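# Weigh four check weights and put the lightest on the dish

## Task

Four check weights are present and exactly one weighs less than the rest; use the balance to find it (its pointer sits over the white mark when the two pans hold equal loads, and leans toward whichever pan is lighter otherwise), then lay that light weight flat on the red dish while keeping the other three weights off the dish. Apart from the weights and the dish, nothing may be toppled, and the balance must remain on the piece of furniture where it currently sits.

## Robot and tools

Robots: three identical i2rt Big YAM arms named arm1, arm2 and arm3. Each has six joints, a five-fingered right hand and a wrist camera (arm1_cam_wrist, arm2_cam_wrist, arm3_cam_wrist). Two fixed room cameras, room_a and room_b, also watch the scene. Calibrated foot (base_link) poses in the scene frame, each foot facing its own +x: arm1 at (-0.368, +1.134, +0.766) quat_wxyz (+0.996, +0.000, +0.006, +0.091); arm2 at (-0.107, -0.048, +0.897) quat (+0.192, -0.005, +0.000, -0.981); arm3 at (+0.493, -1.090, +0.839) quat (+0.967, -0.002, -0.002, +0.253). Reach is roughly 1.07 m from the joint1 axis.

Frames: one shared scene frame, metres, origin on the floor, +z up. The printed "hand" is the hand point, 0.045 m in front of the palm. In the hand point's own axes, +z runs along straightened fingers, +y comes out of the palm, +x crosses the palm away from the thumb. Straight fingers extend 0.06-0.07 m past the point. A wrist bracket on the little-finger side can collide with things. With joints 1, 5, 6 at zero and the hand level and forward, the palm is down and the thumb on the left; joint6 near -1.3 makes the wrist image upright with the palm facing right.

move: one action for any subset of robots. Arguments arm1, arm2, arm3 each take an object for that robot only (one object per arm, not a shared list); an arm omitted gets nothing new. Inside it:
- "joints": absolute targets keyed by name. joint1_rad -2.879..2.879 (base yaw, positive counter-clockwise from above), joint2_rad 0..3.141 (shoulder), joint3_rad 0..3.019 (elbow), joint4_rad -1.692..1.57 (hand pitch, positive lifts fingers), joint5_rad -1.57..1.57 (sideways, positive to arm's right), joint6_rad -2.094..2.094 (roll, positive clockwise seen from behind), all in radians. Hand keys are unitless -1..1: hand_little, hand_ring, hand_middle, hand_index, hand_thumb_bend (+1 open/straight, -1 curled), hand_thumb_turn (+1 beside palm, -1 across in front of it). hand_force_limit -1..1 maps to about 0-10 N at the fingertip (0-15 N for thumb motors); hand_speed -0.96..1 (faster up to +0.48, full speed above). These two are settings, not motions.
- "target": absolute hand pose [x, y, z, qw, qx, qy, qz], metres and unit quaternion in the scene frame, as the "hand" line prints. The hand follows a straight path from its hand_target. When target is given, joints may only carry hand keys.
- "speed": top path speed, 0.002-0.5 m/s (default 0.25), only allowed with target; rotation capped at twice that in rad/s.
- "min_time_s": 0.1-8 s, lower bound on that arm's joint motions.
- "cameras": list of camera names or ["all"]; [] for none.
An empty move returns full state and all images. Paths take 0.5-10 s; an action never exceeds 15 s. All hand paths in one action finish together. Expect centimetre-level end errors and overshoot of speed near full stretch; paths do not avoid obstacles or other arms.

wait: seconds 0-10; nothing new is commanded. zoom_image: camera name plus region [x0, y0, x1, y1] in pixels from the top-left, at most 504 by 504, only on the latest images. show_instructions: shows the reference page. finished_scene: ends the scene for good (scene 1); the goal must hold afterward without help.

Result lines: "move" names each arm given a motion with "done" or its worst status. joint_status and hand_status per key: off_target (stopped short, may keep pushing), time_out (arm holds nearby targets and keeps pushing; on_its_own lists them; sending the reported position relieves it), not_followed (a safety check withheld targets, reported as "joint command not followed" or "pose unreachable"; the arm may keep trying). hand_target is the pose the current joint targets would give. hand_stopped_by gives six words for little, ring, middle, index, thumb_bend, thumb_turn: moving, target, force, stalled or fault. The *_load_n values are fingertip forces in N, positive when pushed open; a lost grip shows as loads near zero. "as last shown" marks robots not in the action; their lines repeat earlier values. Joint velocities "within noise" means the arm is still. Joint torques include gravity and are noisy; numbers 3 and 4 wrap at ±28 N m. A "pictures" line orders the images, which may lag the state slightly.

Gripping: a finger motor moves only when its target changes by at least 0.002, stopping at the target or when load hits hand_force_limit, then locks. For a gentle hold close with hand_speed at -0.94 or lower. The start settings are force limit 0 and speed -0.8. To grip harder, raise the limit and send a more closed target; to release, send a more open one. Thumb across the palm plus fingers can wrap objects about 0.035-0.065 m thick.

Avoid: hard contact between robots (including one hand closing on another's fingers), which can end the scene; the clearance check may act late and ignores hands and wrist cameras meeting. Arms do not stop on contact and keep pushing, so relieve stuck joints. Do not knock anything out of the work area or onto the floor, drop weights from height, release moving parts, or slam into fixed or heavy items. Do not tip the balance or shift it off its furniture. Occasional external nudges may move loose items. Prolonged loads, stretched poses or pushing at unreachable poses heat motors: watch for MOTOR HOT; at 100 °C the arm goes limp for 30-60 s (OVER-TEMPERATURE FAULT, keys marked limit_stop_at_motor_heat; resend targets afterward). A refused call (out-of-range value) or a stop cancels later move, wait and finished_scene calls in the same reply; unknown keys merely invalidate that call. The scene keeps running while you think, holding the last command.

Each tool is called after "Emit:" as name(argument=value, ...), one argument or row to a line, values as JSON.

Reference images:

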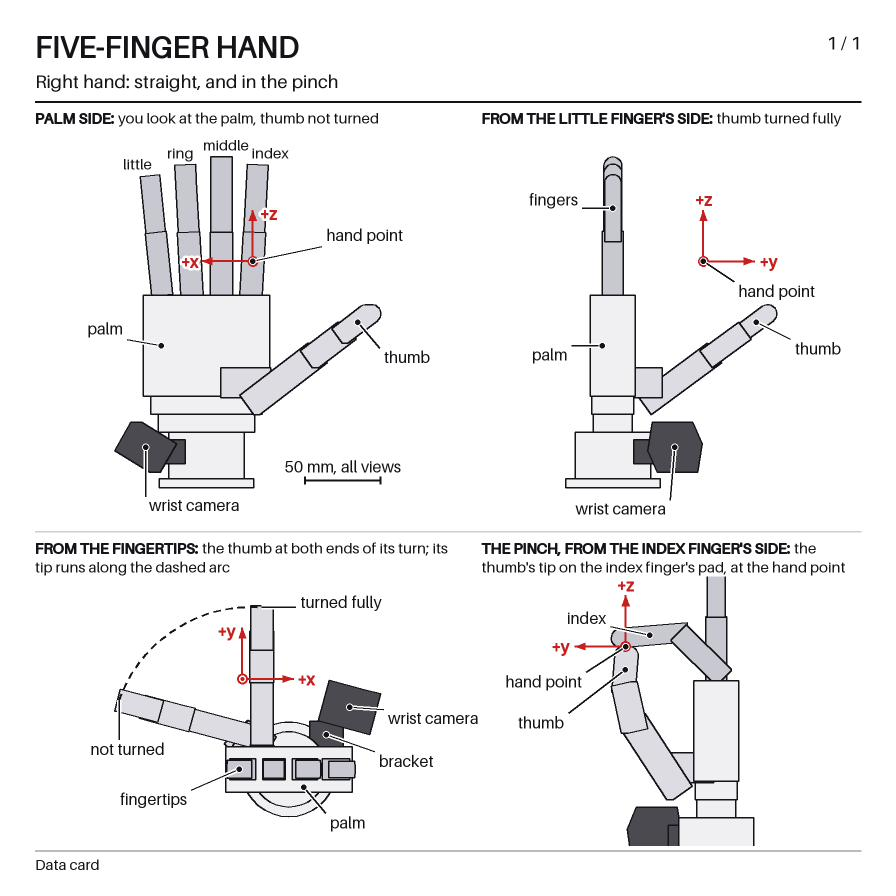

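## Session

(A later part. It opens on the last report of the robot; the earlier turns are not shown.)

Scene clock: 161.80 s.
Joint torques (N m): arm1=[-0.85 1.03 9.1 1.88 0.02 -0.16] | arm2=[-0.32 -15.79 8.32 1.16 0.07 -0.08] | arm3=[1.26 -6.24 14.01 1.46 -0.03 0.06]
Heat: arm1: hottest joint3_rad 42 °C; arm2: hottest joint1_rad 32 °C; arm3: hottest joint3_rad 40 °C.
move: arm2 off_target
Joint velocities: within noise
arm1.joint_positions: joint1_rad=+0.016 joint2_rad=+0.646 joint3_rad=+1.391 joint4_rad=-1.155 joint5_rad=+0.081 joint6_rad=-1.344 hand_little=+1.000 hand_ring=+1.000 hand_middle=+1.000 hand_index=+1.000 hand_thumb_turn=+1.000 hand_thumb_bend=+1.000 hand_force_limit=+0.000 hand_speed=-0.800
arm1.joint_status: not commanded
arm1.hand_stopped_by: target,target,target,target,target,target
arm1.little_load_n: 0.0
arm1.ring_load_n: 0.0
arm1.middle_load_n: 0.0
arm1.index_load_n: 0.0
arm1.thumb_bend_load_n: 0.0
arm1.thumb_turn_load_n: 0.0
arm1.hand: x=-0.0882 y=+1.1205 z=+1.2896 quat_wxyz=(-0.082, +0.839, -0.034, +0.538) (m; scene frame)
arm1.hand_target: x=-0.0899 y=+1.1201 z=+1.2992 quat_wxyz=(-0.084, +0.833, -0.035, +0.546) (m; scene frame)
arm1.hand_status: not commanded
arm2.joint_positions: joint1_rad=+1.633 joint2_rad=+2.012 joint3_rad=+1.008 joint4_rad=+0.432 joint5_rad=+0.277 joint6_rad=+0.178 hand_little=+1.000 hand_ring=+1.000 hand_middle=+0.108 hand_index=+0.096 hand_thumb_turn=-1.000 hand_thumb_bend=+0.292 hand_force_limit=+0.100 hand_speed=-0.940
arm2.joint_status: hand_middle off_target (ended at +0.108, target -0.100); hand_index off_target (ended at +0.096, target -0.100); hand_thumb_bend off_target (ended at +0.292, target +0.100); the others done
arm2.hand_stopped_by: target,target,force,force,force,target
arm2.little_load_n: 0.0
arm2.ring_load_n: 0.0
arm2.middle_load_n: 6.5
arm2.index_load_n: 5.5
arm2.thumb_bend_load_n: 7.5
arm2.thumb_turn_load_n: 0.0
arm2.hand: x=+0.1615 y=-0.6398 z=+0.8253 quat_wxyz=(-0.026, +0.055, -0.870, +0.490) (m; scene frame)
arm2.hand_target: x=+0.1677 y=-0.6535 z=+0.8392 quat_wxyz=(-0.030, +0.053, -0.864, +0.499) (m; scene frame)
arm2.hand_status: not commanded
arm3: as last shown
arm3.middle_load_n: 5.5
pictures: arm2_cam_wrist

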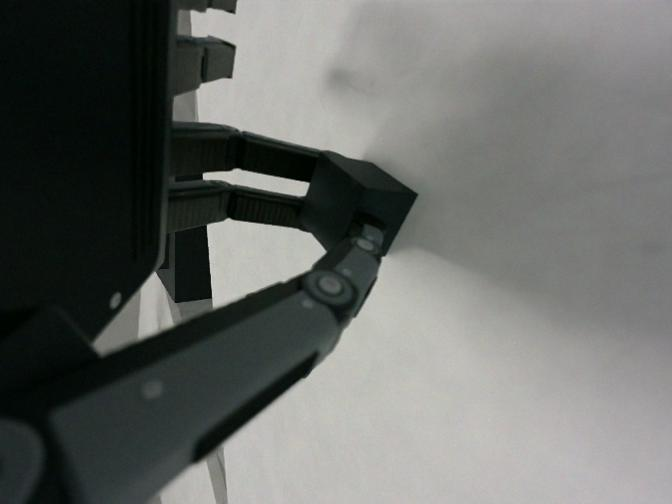

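Emit:
move(
  arm2={"target":[0.150,-0.60,0.95,0.0305,-0.0529,0.8644,-0.4991],"speed":0.12},
  cameras=["arm2_cam_wrist"],
)

Emit:
move(
  arm2={"joints":{"joint1_rad":-1.9,"joint2_rad":1.2,"joint3_rad":0.75,"joint4_rad":-0.05,"joint5_rad":0,"joint6_rad":0},"min_time_s":6},
  arm3={"joints":{"joint1_rad":1.4},"min_time_s":5},
  cameras=["all"],
)

Scene clock: 164.33 s.
Joint torques (N m): arm1=[-0.85 1.08 9.1 1.88 0.02 -0.16] | arm2=[0.91 -14.1 8.03 1.44 0.26 -0.02] | arm3=[1.38 -6.18 14.02 1.44 -0.03 0.05]
Heat: arm1: hottest joint3_rad 42 °C; arm2: hottest joint1_rad 32 °C; arm3: hottest joint3_rad 41 °C.
move: arm2 off_target
Joint velocities: within noise
arm1, arm3: as last shown
arm2.joint_positions: joint1_rad=+1.633 joint2_rad=+1.683 joint3_rad=+0.905 joint4_rad=+0.203 joint5_rad=+0.283 joint6_rad=+0.178 hand_little=+1.000 hand_ring=+1.000 hand_middle=+0.108 hand_index=+0.096 hand_thumb_turn=-1.000 hand_thumb_bend=+0.292 hand_force_limit=+0.100 hand_speed=-0.940
arm2.joint_status: not commanded
arm2.hand_stopped_by: target,target,force,force,force,target
arm2.little_load_n: 0.0
arm2.ring_load_n: 0.0
arm2.middle_load_n: 6.5
arm2.index_load_n: 5.0
arm2.thumb_bend_load_n: 8.0
arm2.thumb_turn_load_n: 0.0
arm2.hand: x=+0.1413 y=-0.5979 z=+0.9344 quat_wxyz=(-0.023, +0.053, -0.870, +0.489) (m; scene frame)
arm2.hand_target: x=+0.1498 y=-0.5999 z=+0.9499 quat_wxyz=(-0.031, +0.053, -0.864, +0.499) (m; scene frame)
arm2.hand_status: off_target (0.018 m and 1.6 deg from the pose sent, 0.131 m and 1.3 deg at the start)
arm3.index_load_n: 8.5
arm3.thumb_bend_load_n: 8.0
pictures: arm2_cam_wrist

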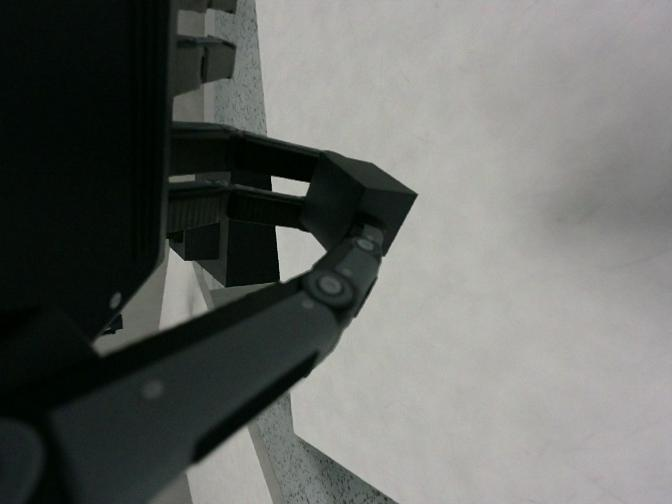

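Scene clock: 170.87 s.
Joint torques (N m): arm1=[-0.85 1.03 9.1 1.88 0.02 -0.16] | arm2=[-0.62 -9.05 9.91 1.61 -0.11 -0.1] | arm3=[0.97 -6.3 13.98 1.44 -0.14 0.05]
Heat: arm1: hottest joint3_rad 42 °C; arm2: hottest joint1_rad 32 °C; arm3: hottest joint3_rad 42 °C.
move: arm2 done; arm3 done
Joint velocities: within noise
arm1: as last shown
arm2.joint_positions: joint1_rad=-1.889 joint2_rad=+1.222 joint3_rad=+0.738 joint4_rad=-0.045 joint5_rad=+0.002 joint6_rad=+0.004 hand_little=+1.000 hand_ring=+1.000 hand_middle=+0.108 hand_index=+0.096 hand_thumb_turn=-1.000 hand_thumb_bend=+0.292 hand_force_limit=+0.100 hand_speed=-0.940
arm2.joint_status: all done
arm2.hand_stopped_by: target,target,force,force,force,target
arm2.little_load_n: -0.5
arm2.ring_load_n: 0.0
arm2.middle_load_n: 6.0
arm2.index_load_n: 5.0
arm2.thumb_bend_load_n: 8.5
arm2.thumb_turn_load_n: 0.0
arm2.hand: x=-0.1698 y=+0.4448 z=+1.0413 quat_wxyz=(+0.497, -0.867, -0.025, +0.022) (m; scene frame)
arm2.hand_target: x=-0.1648 y=+0.4482 z=+1.0570 quat_wxyz=(+0.509, -0.860, -0.022, +0.019) (m; scene frame)
arm2.hand_status: not commanded
arm3.joint_positions: joint1_rad=+1.393 joint2_rad=+1.139 joint3_rad=+0.644 joint4_rad=-0.131 joint5_rad=-0.240 joint6_rad=-0.151 hand_little=+1.000 hand_ring=+1.000 hand_middle=+0.107 hand_index=+0.096 hand_thumb_turn=-1.000 hand_thumb_bend=+0.287 hand_force_limit=+0.100 hand_speed=-0.940
arm3.joint_status: all done
arm3.hand_stopped_by: target,target,force,force,force,target
arm3.little_load_n: -0.5
arm3.ring_load_n: 0.0
arm3.middle_load_n: 5.0
arm3.index_load_n: 8.0
arm3.thumb_bend_load_n: 8.5
arm3.thumb_turn_load_n: -2.0
arm3.hand: x=+0.2874 y=-0.7031 z=+0.9554 quat_wxyz=(-0.439, +0.846, +0.266, -0.146) (m; scene frame)
arm3.hand_target: x=+0.2763 y=-0.6835 z=+0.9960 quat_wxyz=(-0.472, +0.827, +0.264, -0.151) (m; scene frame)
arm3.hand_status: not commanded
pictures: arm1_cam_wrist, arm2_cam_wrist, arm3_cam_wrist, room_a, room_b

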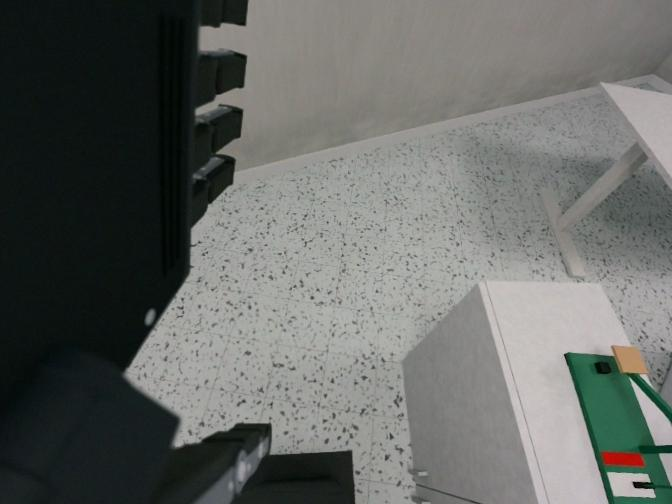

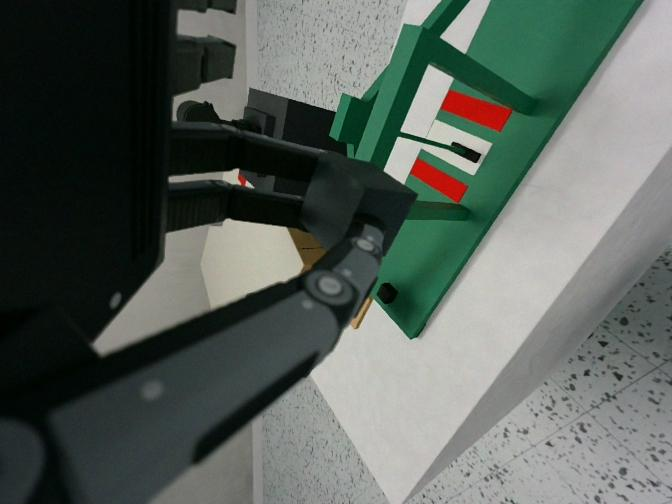

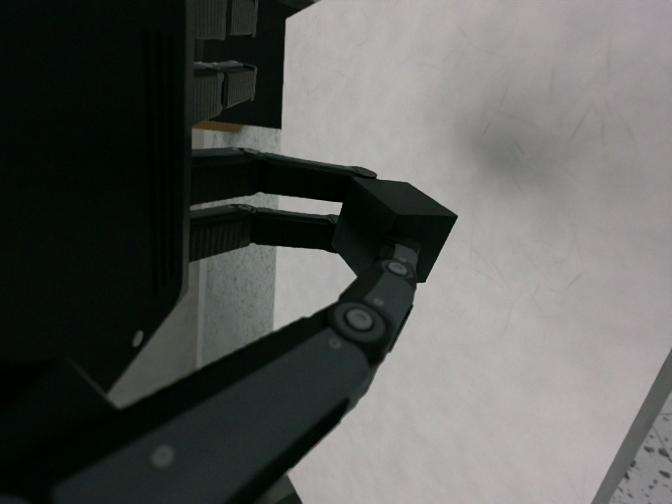

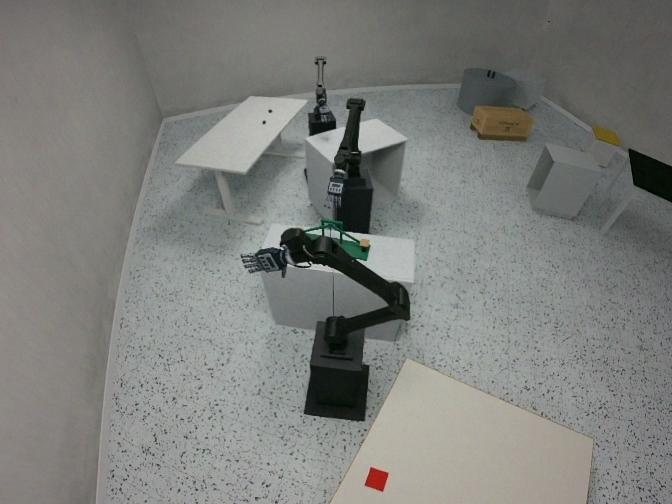

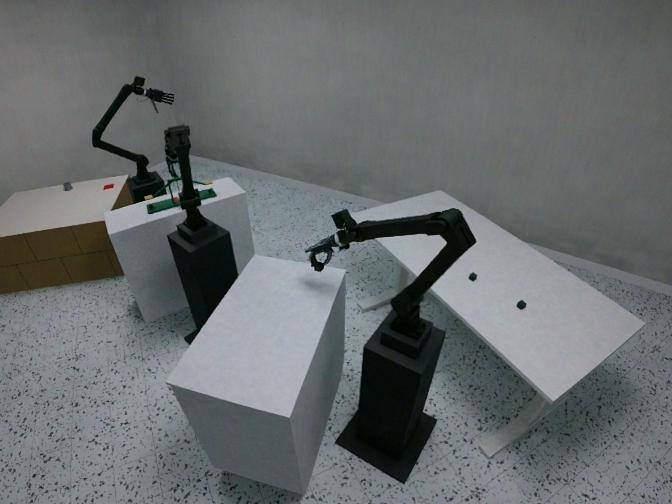

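Emit:
zoom_image(
  camera="arm2_cam_wrist",
  region=[240, 0, 672, 440],
)

Emit:
zoom_image(
  camera="room_a",
  region=[260, 160, 430, 290],
)

Emit:
zoom_image(
  camera="room_b",
  region=[80, 110, 260, 260],
)

Scaled by 1.145.

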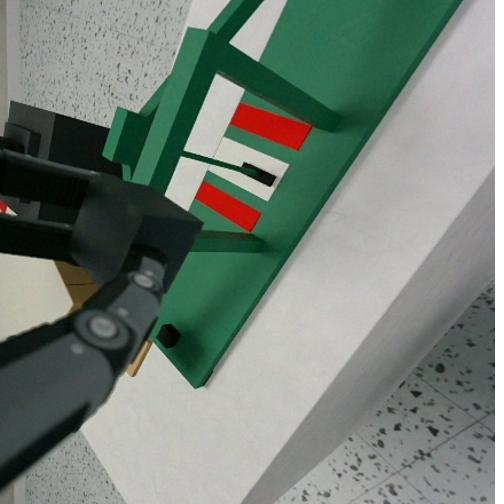

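Scaled by 2.965.

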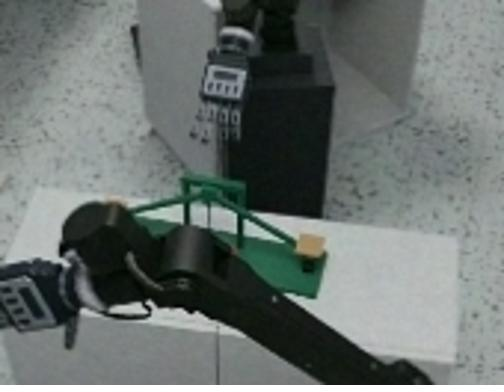

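Scaled by 2.800.

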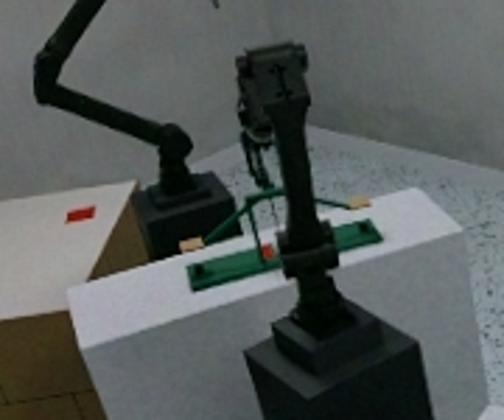

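Emit:
move(
  arm2={"target":[-0.30,0.495,1.06,0.4924,-0.8528,-0.1504,0.0868],"speed":0.15},
  arm3={"target":[0.111,-0.654,0.90,0.4916,-0.8515,-0.1578,0.0911],"speed":0.2},
  cameras=["arm2_cam_wrist","arm3_cam_wrist","room_a","room_b"],
)

Emit:
zoom_image(
  camera="room_a",
  region=[260, 160, 430, 290],
)

Scene clock: 176.40 s.
Joint torques (N m): arm1=[-0.85 1.03 9.1 1.88 0.02 -0.16] | arm2=[1.14 -9.99 13.78 1.52 -0.12 -0.12] | arm3=[0.73 -8.76 11.86 2.41 0.4 0.07]
Heat: arm1: hottest joint3_rad 42 °C; arm2: hottest joint3_rad 33 °C; arm3: hottest joint3_rad 43 °C.
move: arm2 off_target; arm3 off_target
Joint velocities: within noise
arm1: as last shown
arm2.joint_positions: joint1_rad=-1.692 joint2_rad=+1.412 joint3_rad=+0.898 joint4_rad=-0.070 joint5_rad=-0.055 joint6_rad=-0.041 hand_little=+1.000 hand_ring=+1.000 hand_middle=+0.108 hand_index=+0.096 hand_thumb_turn=-1.000 hand_thumb_bend=+0.292 hand_force_limit=+0.100 hand_speed=-0.940
arm2.joint_status: not commanded
arm2.hand_stopped_by: target,target,force,force,force,target
arm2.little_load_n: 0.0
arm2.ring_load_n: 0.0
arm2.middle_load_n: 6.5
arm2.index_load_n: 5.0
arm2.thumb_bend_load_n: 8.0
arm2.thumb_turn_load_n: 0.0
arm2.hand: x=-0.2873 y=+0.4730 z=+1.0270 quat_wxyz=(+0.467, -0.868, -0.145, +0.082) (m; scene frame)
arm2.hand_target: x=-0.2993 y=+0.4928 z=+1.0606 quat_wxyz=(+0.493, -0.853, -0.150, +0.087) (m; scene frame)
arm2.hand_status: off_target (0.042 m and 3.5 deg from the pose sent, 0.141 m and 16.3 deg at the start)
arm3.joint_positions: joint1_rad=+1.817 joint2_rad=+1.564 joint3_rad=+0.779 joint4_rad=+0.156 joint5_rad=+0.333 joint6_rad=+0.196 hand_little=+1.000 hand_ring=+1.000 hand_middle=+0.107 hand_index=+0.096 hand_thumb_turn=-1.000 hand_thumb_bend=+0.287 hand_force_limit=+0.100 hand_speed=-0.940
arm3.joint_status: not commanded
arm3.hand_stopped_by: target,target,force,force,force,target
arm3.little_load_n: 0.0
arm3.ring_load_n: 0.0
arm3.middle_load_n: 5.0
arm3.index_load_n: 8.0
arm3.thumb_bend_load_n: 8.5
arm3.thumb_turn_load_n: -2.0
arm3.hand: x=+0.1350 y=-0.6768 z=+0.8733 quat_wxyz=(-0.464, +0.866, +0.172, -0.072) (m; scene frame)
arm3.hand_target: x=+0.1128 y=-0.6561 z=+0.9013 quat_wxyz=(-0.491, +0.852, +0.158, -0.091) (m; scene frame)
arm3.hand_status: off_target (0.042 m and 4.5 deg from the pose sent, 0.191 m and 15.2 deg at the start)
pictures: arm2_cam_wrist, arm3_cam_wrist, room_a, room_b

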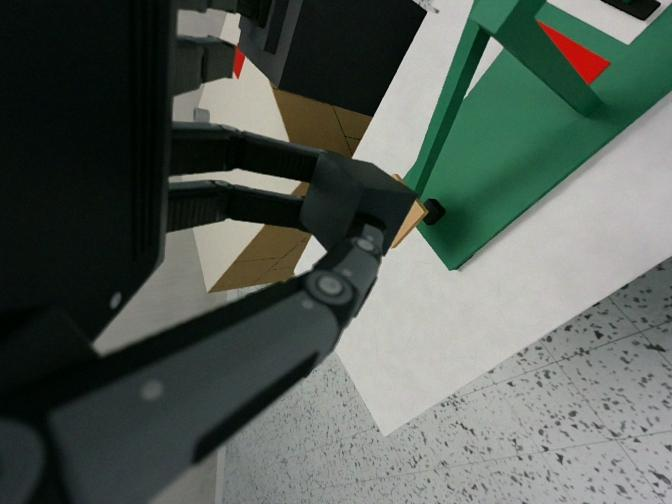

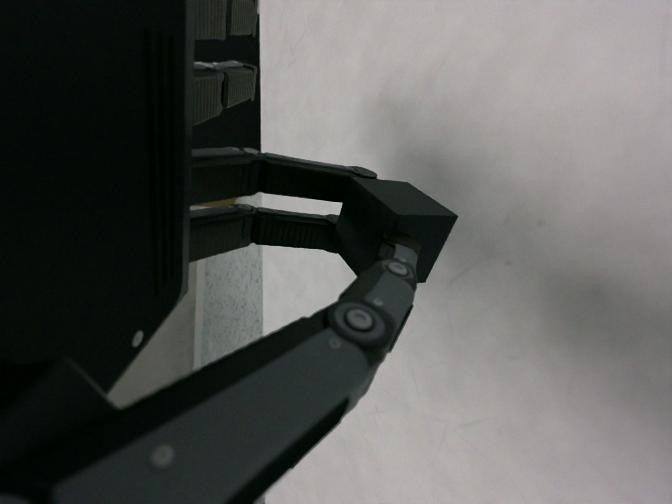

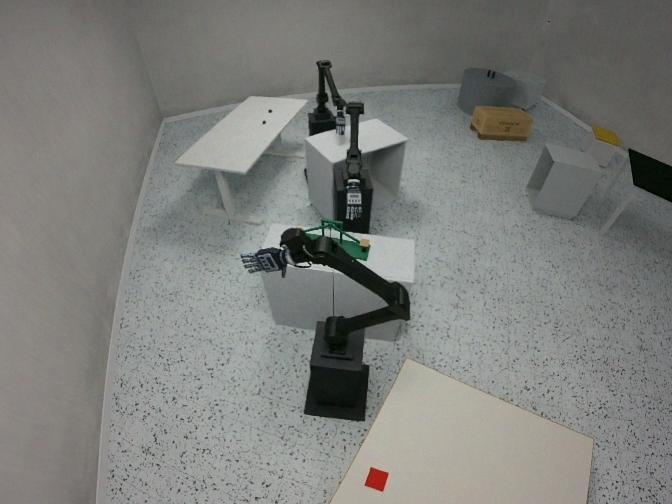

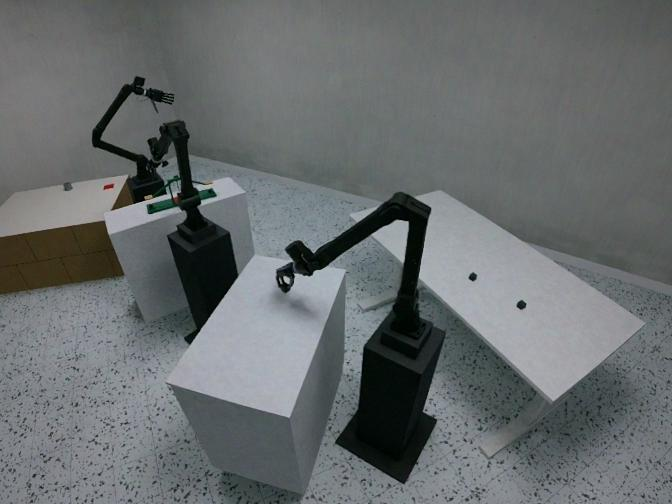

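Scaled by 2.965.

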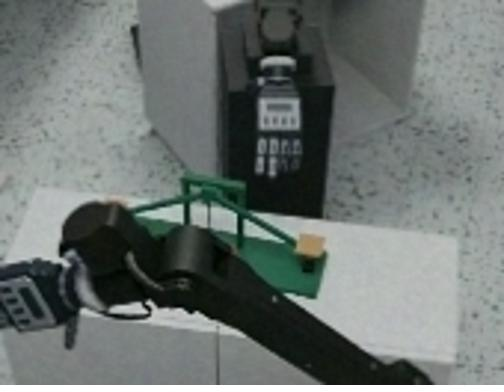

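Emit:
zoom_image(
  camera="arm2_cam_wrist",
  region=[280, 130, 500, 300],
)

Scaled by 2.291.

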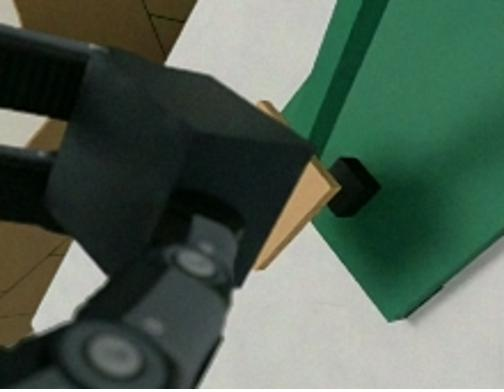

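Emit:
move(
  arm2={"target":[-0.338,0.516,1.025,0.4924,-0.8528,-0.1504,0.0868],"speed":0.1},
  arm3={"target":[0.111,-0.654,0.838,0.4916,-0.8515,-0.1578,0.0911],"speed":0.1},
  cameras=["arm2_cam_wrist","arm3_cam_wrist"],
)

Emit:
zoom_image(
  camera="arm2_cam_wrist",
  region=[280, 130, 500, 300],
)

Scene clock: 179.27 s.
Joint torques (N m): arm1=[-0.91 1.08 9.1 1.88 0.02 -0.16] | arm2=[1.32 -11.34 13 2.96 0.06 0.02] | arm3=[0.73 -10.05 7.83 2.47 0.39 0.06]
Heat: arm1: hottest joint3_rad 42 °C; arm2: hottest joint3_rad 34 °C; arm3: hottest joint3_rad 42 °C.
move: arm2 off_target; arm3 off_target
Joint velocities: within noise
arm1: as last shown
arm2.joint_positions: joint1_rad=-1.631 joint2_rad=+1.532 joint3_rad=+0.934 joint4_rad=-0.019 joint5_rad=-0.004 joint6_rad=-0.021 hand_little=+1.000 hand_ring=+1.000 hand_middle=+0.108 hand_index=+0.096 hand_thumb_turn=-1.000 hand_thumb_bend=+0.292 hand_force_limit=+0.100 hand_speed=-0.940
arm2.joint_status: not commanded
arm2.hand_stopped_by: target,target,force,force,force,target
arm2.little_load_n: 0.0
arm2.ring_load_n: -0.5
arm2.middle_load_n: 6.5
arm2.index_load_n: 5.0
arm2.thumb_bend_load_n: 8.0
arm2.thumb_turn_load_n: 0.0
arm2.hand: x=-0.3186 y=+0.4866 z=+0.9899 quat_wxyz=(+0.453, -0.875, -0.152, +0.076) (m; scene frame)
arm2.hand_target: x=-0.3367 y=+0.5125 z=+1.0264 quat_wxyz=(+0.492, -0.853, -0.150, +0.087) (m; scene frame)
arm2.hand_status: off_target (0.050 m and 5.3 deg from the pose sent, 0.067 m and 3.5 deg at the start)
arm3.joint_positions: joint1_rad=+1.817 joint2_rad=+1.717 joint3_rad=+0.779 joint4_rad=+0.344 joint5_rad=+0.333 joint6_rad=+0.196 hand_little=+1.000 hand_ring=+1.000 hand_middle=+0.107 hand_index=+0.096 hand_thumb_turn=-1.000 hand_thumb_bend=+0.287 hand_force_limit=+0.100 hand_speed=-0.940
arm3.joint_status: not commanded
arm3.hand_stopped_by: target,target,force,force,force,target
arm3.little_load_n: 0.0
arm3.ring_load_n: -0.5
arm3.middle_load_n: 5.0
arm3.index_load_n: 8.0
arm3.thumb_bend_load_n: 8.5
arm3.thumb_turn_load_n: -2.0
arm3.hand: x=+0.1218 y=-0.6626 z=+0.8272 quat_wxyz=(-0.477, +0.859, +0.168, -0.080) (m; scene frame)
arm3.hand_target: x=+0.1113 y=-0.6544 z=+0.8383 quat_wxyz=(-0.491, +0.852, +0.158, -0.091) (m; scene frame)
arm3.hand_status: off_target (0.017 m and 2.5 deg from the pose sent, 0.048 m and 4.5 deg at the start)
pictures: arm2_cam_wrist, arm3_cam_wrist

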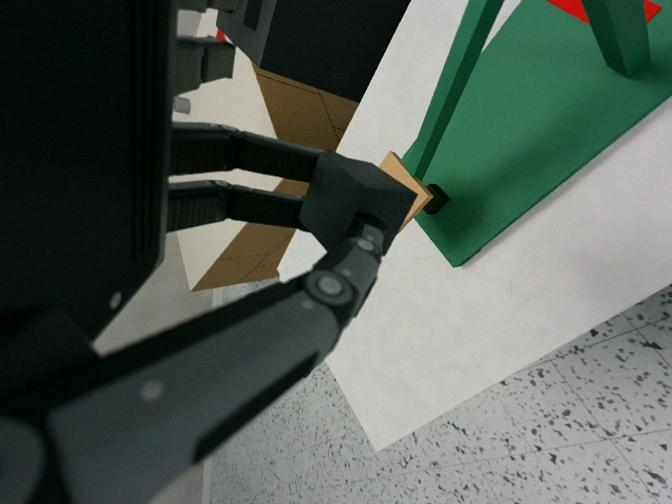

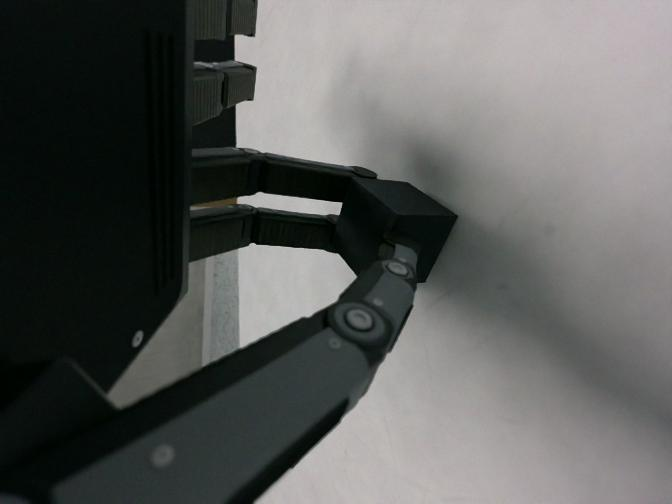

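Scaled by 2.291.

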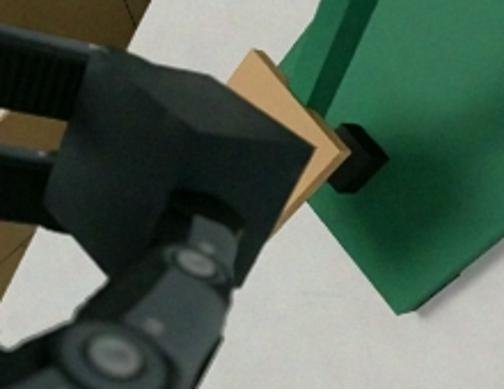

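Emit:
move(
  arm2={"target":[-0.352,0.527,0.998,0.5146,-0.8397,-0.1481,0.0907],"speed":0.08},
  arm3={"target":[0.111,-0.654,0.822,0.4916,-0.8515,-0.1578,0.0911],"speed":0.05},
  cameras=["arm2_cam_wrist","arm3_cam_wrist","room_a"],
)

Emit:
zoom_image(
  camera="arm2_cam_wrist",
  region=[280, 130, 500, 300],
)

Emit:
zoom_image(
  camera="room_a",
  region=[300, 180, 400, 280],
)

Scene clock: 181.73 s.
Joint torques (N m): arm1=[-0.85 1.03 9.1 1.88 0.02 -0.16] | arm2=[1.38 -12.86 10.63 3.15 0.07 0.01] | arm3=[0.79 -9.41 7.23 2.29 0.32 0.05]
Heat: arm1: hottest joint3_rad 42 °C; arm2: hottest joint3_rad 34 °C; arm3: hottest joint3_rad 42 °C.
move: arm2 off_target; arm3 done
Joint velocities: within noise
arm1: as last shown
arm2.joint_positions: joint1_rad=-1.613 joint2_rad=+1.616 joint3_rad=+0.934 joint4_rad=+0.136 joint5_rad=+0.013 joint6_rad=-0.013 hand_little=+1.000 hand_ring=+1.000 hand_middle=+0.108 hand_index=+0.096 hand_thumb_turn=-1.000 hand_thumb_bend=+0.292 hand_force_limit=+0.100 hand_speed=-0.940
arm2.joint_status: not commanded
arm2.hand_stopped_by: target,target,force,force,force,target
arm2.little_load_n: 0.0
arm2.ring_load_n: 0.0
arm2.middle_load_n: 6.5
arm2.index_load_n: 5.5
arm2.thumb_bend_load_n: 8.0
arm2.thumb_turn_load_n: 0.0
arm2.hand: x=-0.3355 y=+0.5090 z=+0.9716 quat_wxyz=(+0.484, -0.858, -0.150, +0.080) (m; scene frame)
arm2.hand_target: x=-0.3513 y=+0.5252 z=+0.9986 quat_wxyz=(+0.514, -0.840, -0.148, +0.091) (m; scene frame)
arm2.hand_status: off_target (0.036 m and 4.3 deg from the pose sent, 0.053 m and 8.3 deg at the start)
arm3.joint_positions: joint1_rad=+1.817 joint2_rad=+1.747 joint3_rad=+0.779 joint4_rad=+0.397 joint5_rad=+0.335 joint6_rad=+0.197 hand_little=+1.000 hand_ring=+1.000 hand_middle=+0.107 hand_index=+0.096 hand_thumb_turn=-1.000 hand_thumb_bend=+0.287 hand_force_limit=+0.100 hand_speed=-0.940
arm3.joint_status: not commanded
arm3.hand_stopped_by: target,target,force,force,force,target
arm3.little_load_n: 0.0
arm3.ring_load_n: 0.0
arm3.middle_load_n: 5.0
arm3.index_load_n: 8.0
arm3.thumb_bend_load_n: 8.5
arm3.thumb_turn_load_n: -2.0
arm3.hand: x=+0.1179 y=-0.6581 z=+0.8213 quat_wxyz=(-0.486, +0.854, +0.164, -0.085) (m; scene frame)
arm3.hand_target: x=+0.1112 y=-0.6542 z=+0.8220 quat_wxyz=(-0.491, +0.852, +0.158, -0.091) (m; scene frame)
arm3.hand_status: done (0.008 m and 1.2 deg from the pose sent, 0.015 m and 2.5 deg at the start)
pictures: arm2_cam_wrist, arm3_cam_wrist, room_a

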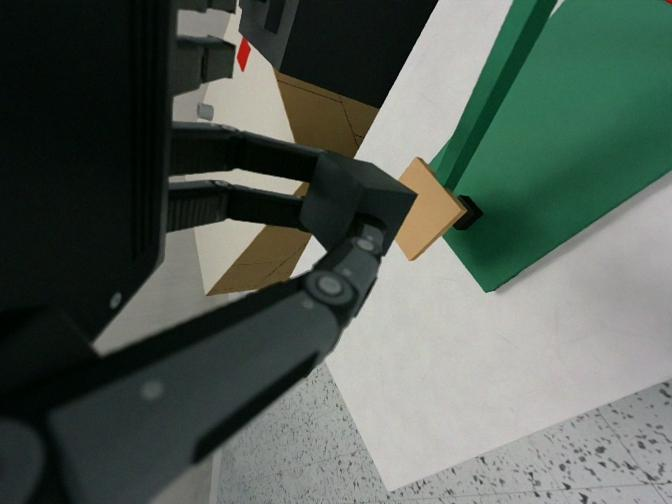

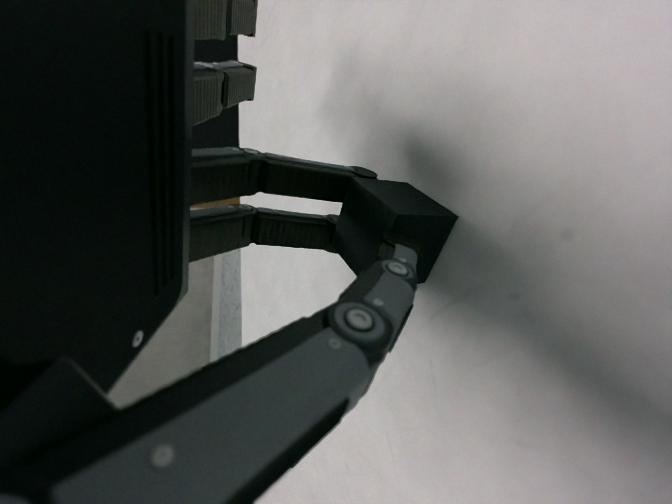

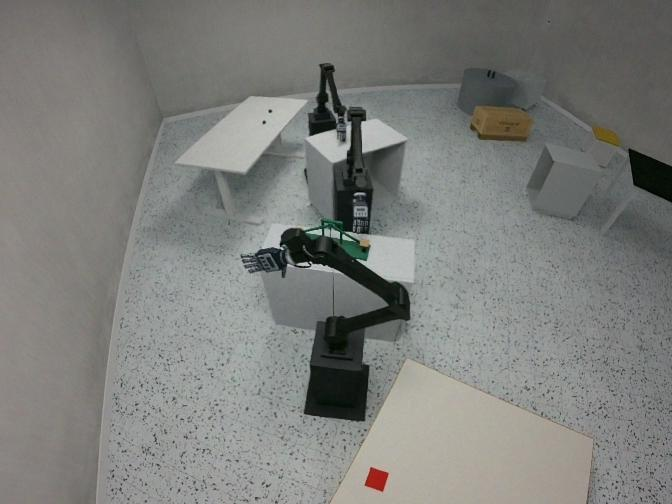

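Scaled by 2.291.

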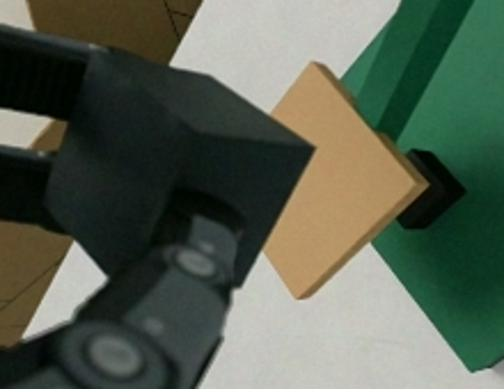

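Scaled by 5.040.

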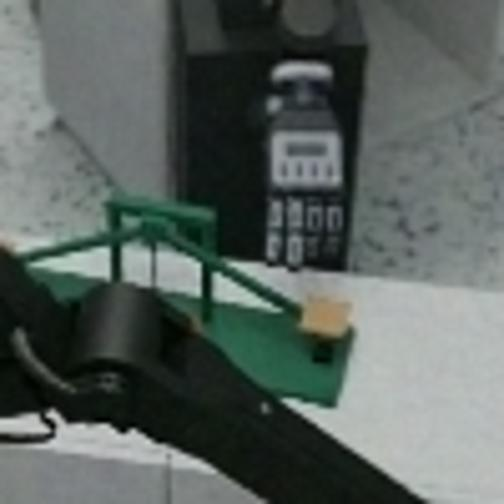

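Emit:
move(
  arm2={"target":[-0.355,0.526,0.965,0.5146,-0.8397,-0.1481,0.0907],"speed":0.06},
  arm3={"target":[0.111,-0.654,0.812,0.4916,-0.8515,-0.1578,0.0911],"speed":0.05},
  cameras=["arm2_cam_wrist","arm3_cam_wrist","room_a"],
)

Emit:
zoom_image(
  camera="arm2_cam_wrist",
  region=[280, 130, 500, 300],
)

Emit:
zoom_image(
  camera="room_a",
  region=[330, 200, 390, 260],
)

Scene clock: 184.33 s.
Joint torques (N m): arm1=[-0.85 1.08 9.1 1.88 0.02 -0.16] | arm2=[1.38 -12.98 8.46 3.1 0.08 0.02] | arm3=[0.79 -8.82 6.89 2.02 0.3 0.03]
Heat: arm1: hottest joint3_rad 42 °C; arm2: hottest joint3_rad 34 °C; arm3: hottest joint3_rad 42 °C.
move: arm2 off_target; arm3 done
Joint velocities: within noise
arm1: as last shown
arm2.joint_positions: joint1_rad=-1.608 joint2_rad=+1.679 joint3_rad=+0.928 joint4_rad=+0.228 joint5_rad=+0.018 joint6_rad=-0.010 hand_little=+1.000 hand_ring=+1.000 hand_middle=+0.108 hand_index=+0.096 hand_thumb_turn=-1.000 hand_thumb_bend=+0.292 hand_force_limit=+0.100 hand_speed=-0.940
arm2.joint_status: not commanded
arm2.hand_stopped_by: target,target,force,force,force,target
arm2.little_load_n: 0.0
arm2.ring_load_n: 0.0
arm2.middle_load_n: 6.5
arm2.index_load_n: 5.0
arm2.thumb_bend_load_n: 8.0
arm2.thumb_turn_load_n: 0.0
arm2.hand: x=-0.3412 y=+0.5179 z=+0.9505 quat_wxyz=(+0.494, -0.853, -0.148, +0.082) (m; scene frame)
arm2.hand_target: x=-0.3548 y=+0.5254 z=+0.9653 quat_wxyz=(+0.514, -0.840, -0.148, +0.091) (m; scene frame)
arm2.hand_status: off_target (0.022 m and 3.0 deg from the pose sent, 0.027 m and 4.3 deg at the start)
arm3.joint_positions: joint1_rad=+1.817 joint2_rad=+1.763 joint3_rad=+0.779 joint4_rad=+0.434 joint5_rad=+0.336 joint6_rad=+0.200 hand_little=+1.000 hand_ring=+1.000 hand_middle=+0.107 hand_index=+0.096 hand_thumb_turn=-1.000 hand_thumb_bend=+0.287 hand_force_limit=+0.100 hand_speed=-0.940
arm3.joint_status: not commanded
arm3.hand_stopped_by: target,target,force,force,force,target
arm3.little_load_n: 0.0
arm3.ring_load_n: 0.0
arm3.middle_load_n: 5.0
arm3.index_load_n: 8.0
arm3.thumb_bend_load_n: 8.5
arm3.thumb_turn_load_n: -2.5
arm3.hand: x=+0.1146 y=-0.6546 z=+0.8201 quat_wxyz=(-0.493, +0.850, +0.160, -0.091) (m; scene frame)
arm3.hand_target: x=+0.1112 y=-0.6542 z=+0.8120 quat_wxyz=(-0.491, +0.852, +0.158, -0.091) (m; scene frame)
arm3.hand_status: done (0.009 m and 0.3 deg from the pose sent, 0.012 m and 1.2 deg at the start)
pictures: arm2_cam_wrist, arm3_cam_wrist, room_a

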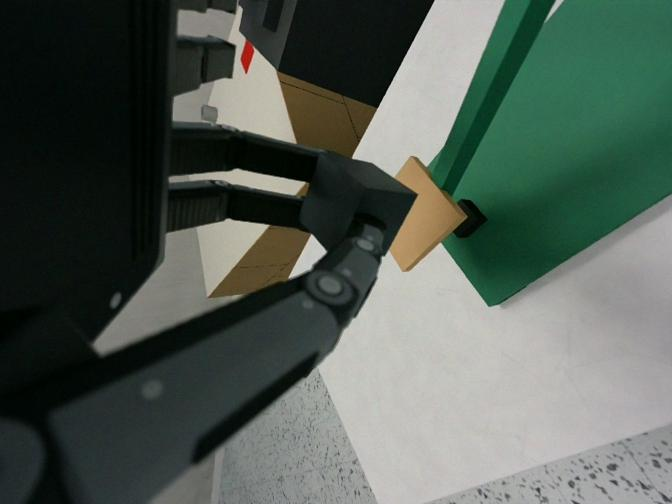

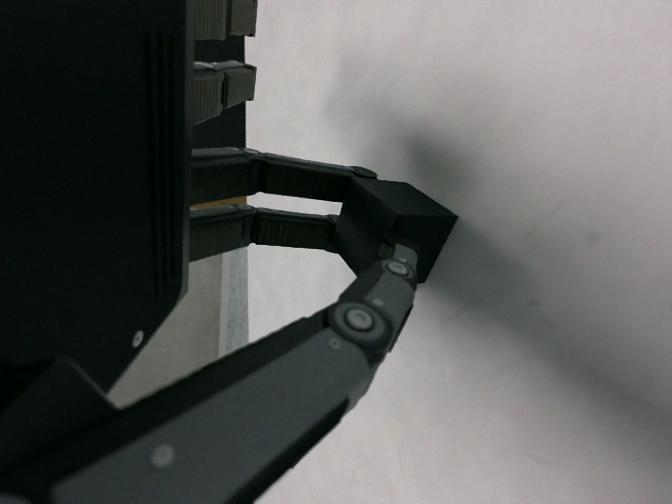

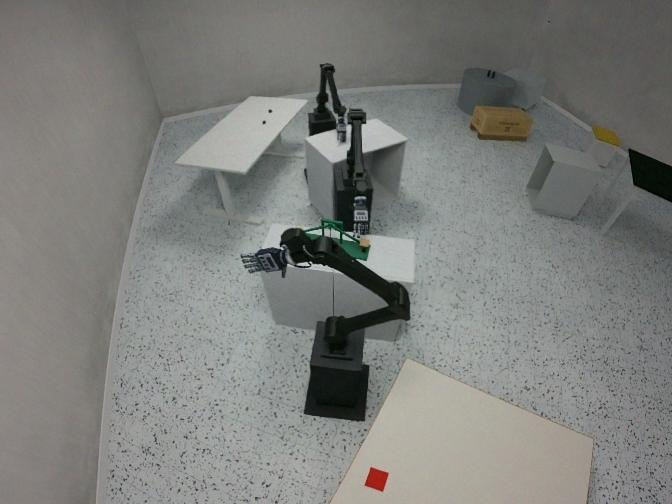

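Scaled by 2.291.

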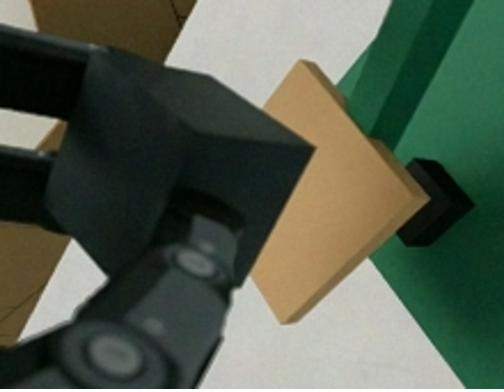

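Scaled by 8.400.

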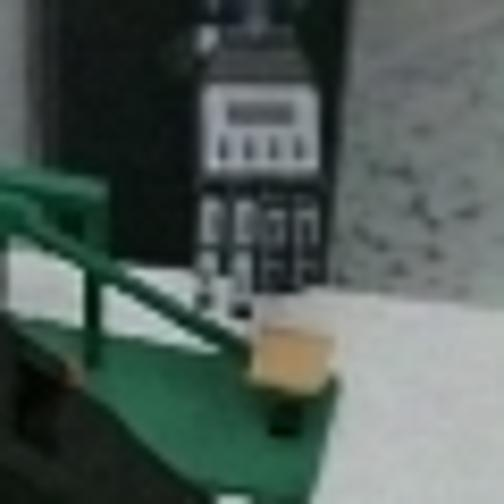

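Emit:
move(
  arm2={"target":[-0.353,0.521,0.942,0.5146,-0.8397,-0.1481,0.0907],"speed":0.05},
  arm3={"target":[0.1146,-0.6546,0.818,0.4916,-0.8515,-0.1578,0.0911],"speed":0.05},
  cameras=["arm2_cam_wrist","room_a"],
)

Emit:
zoom_image(
  camera="arm2_cam_wrist",
  region=[280, 130, 500, 300],
)

Emit:
zoom_image(
  camera="room_a",
  region=[330, 200, 390, 260],
)

Scene clock: 186.43 s.
Joint torques (N m): arm1=[-0.85 1.03 9.1 1.88 0.02 -0.16] | arm2=[1.26 -13.1 8.02 3.08 0.05 -0.01] | arm3=[0.44 -10.23 6.37 1.52 0.13 0]
Heat: arm1: hottest joint3_rad 42 °C; arm2: hottest joint3_rad 34 °C; arm3: hottest joint3_rad 41 °C.
move: arm2 off_target; arm3 done
Joint velocities: within noise
arm1: as last shown
arm2.joint_positions: joint1_rad=-1.608 joint2_rad=+1.715 joint3_rad=+0.894 joint4_rad=+0.298 joint5_rad=+0.018 joint6_rad=-0.010 hand_little=+1.000 hand_ring=+1.000 hand_middle=+0.108 hand_index=+0.096 hand_thumb_turn=-1.000 hand_thumb_bend=+0.292 hand_force_limit=+0.100 hand_speed=-0.940
arm2.joint_status: not commanded
arm2.hand_stopped_by: target,target,force,force,force,target
arm2.little_load_n: -0.5
arm2.ring_load_n: 0.0
arm2.middle_load_n: 6.0
arm2.index_load_n: 5.5
arm2.thumb_bend_load_n: 8.5
arm2.thumb_turn_load_n: 0.0
arm2.hand: x=-0.3395 y=+0.5126 z=+0.9274 quat_wxyz=(+0.494, -0.853, -0.148, +0.081) (m; scene frame)
arm2.hand_target: x=-0.3528 y=+0.5203 z=+0.9422 quat_wxyz=(+0.514, -0.840, -0.148, +0.091) (m; scene frame)
arm2.hand_status: off_target (0.022 m and 3.0 deg from the pose sent, 0.015 m and 3.0 deg at the start)
arm3.joint_positions: joint1_rad=+1.817 joint2_rad=+1.763 joint3_rad=+0.779 joint4_rad=+0.434 joint5_rad=+0.336 joint6_rad=+0.200 hand_little=+1.000 hand_ring=+1.000 hand_middle=+0.107 hand_index=+0.096 hand_thumb_turn=-1.000 hand_thumb_bend=+0.287 hand_force_limit=+0.100 hand_speed=-0.940
arm3.joint_status: not commanded
arm3.hand_stopped_by: target,target,force,force,force,target
arm3.little_load_n: 0.0
arm3.ring_load_n: 0.0
arm3.middle_load_n: 5.0
arm3.index_load_n: 7.5
arm3.thumb_bend_load_n: 8.5
arm3.thumb_turn_load_n: -2.0
arm3.hand: x=+0.1146 y=-0.6546 z=+0.8201 quat_wxyz=(-0.493, +0.850, +0.160, -0.091) (m; scene frame)
arm3.hand_target: x=+0.1147 y=-0.6547 z=+0.8179 quat_wxyz=(-0.492, +0.852, +0.158, -0.091) (m; scene frame)
arm3.hand_status: done (0.002 m and 0.3 deg from the pose sent, 0.002 m and 0.3 deg at the start)
pictures: arm2_cam_wrist, room_a

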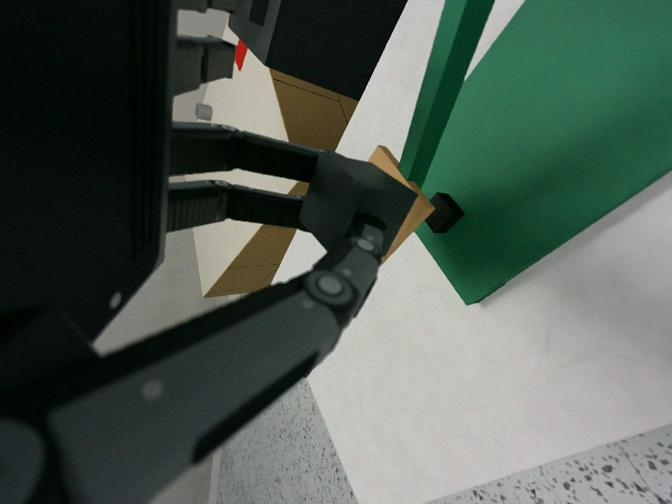

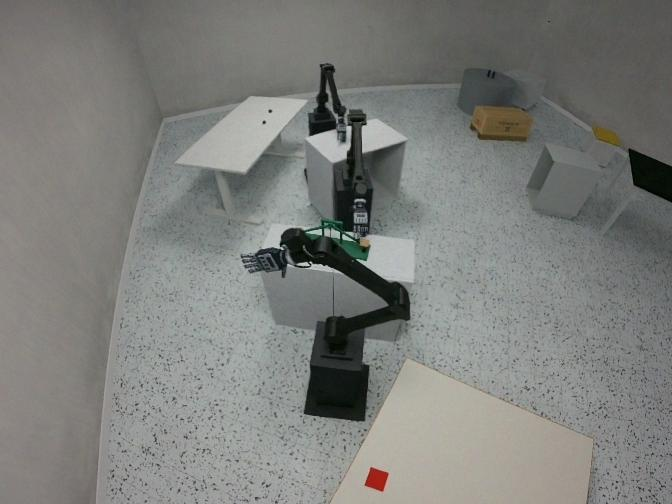

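Scaled by 2.291.

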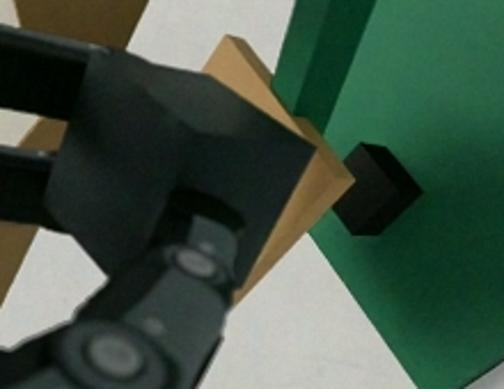

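Scaled by 8.400.

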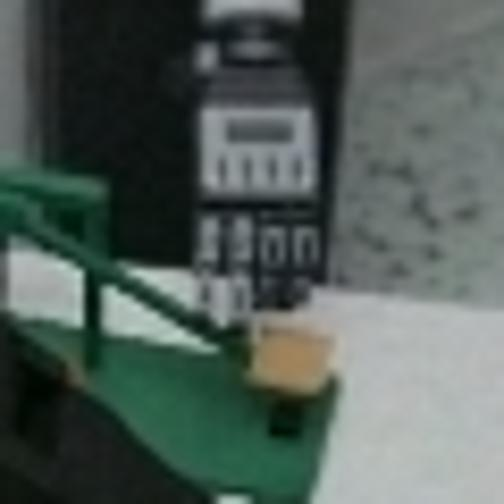

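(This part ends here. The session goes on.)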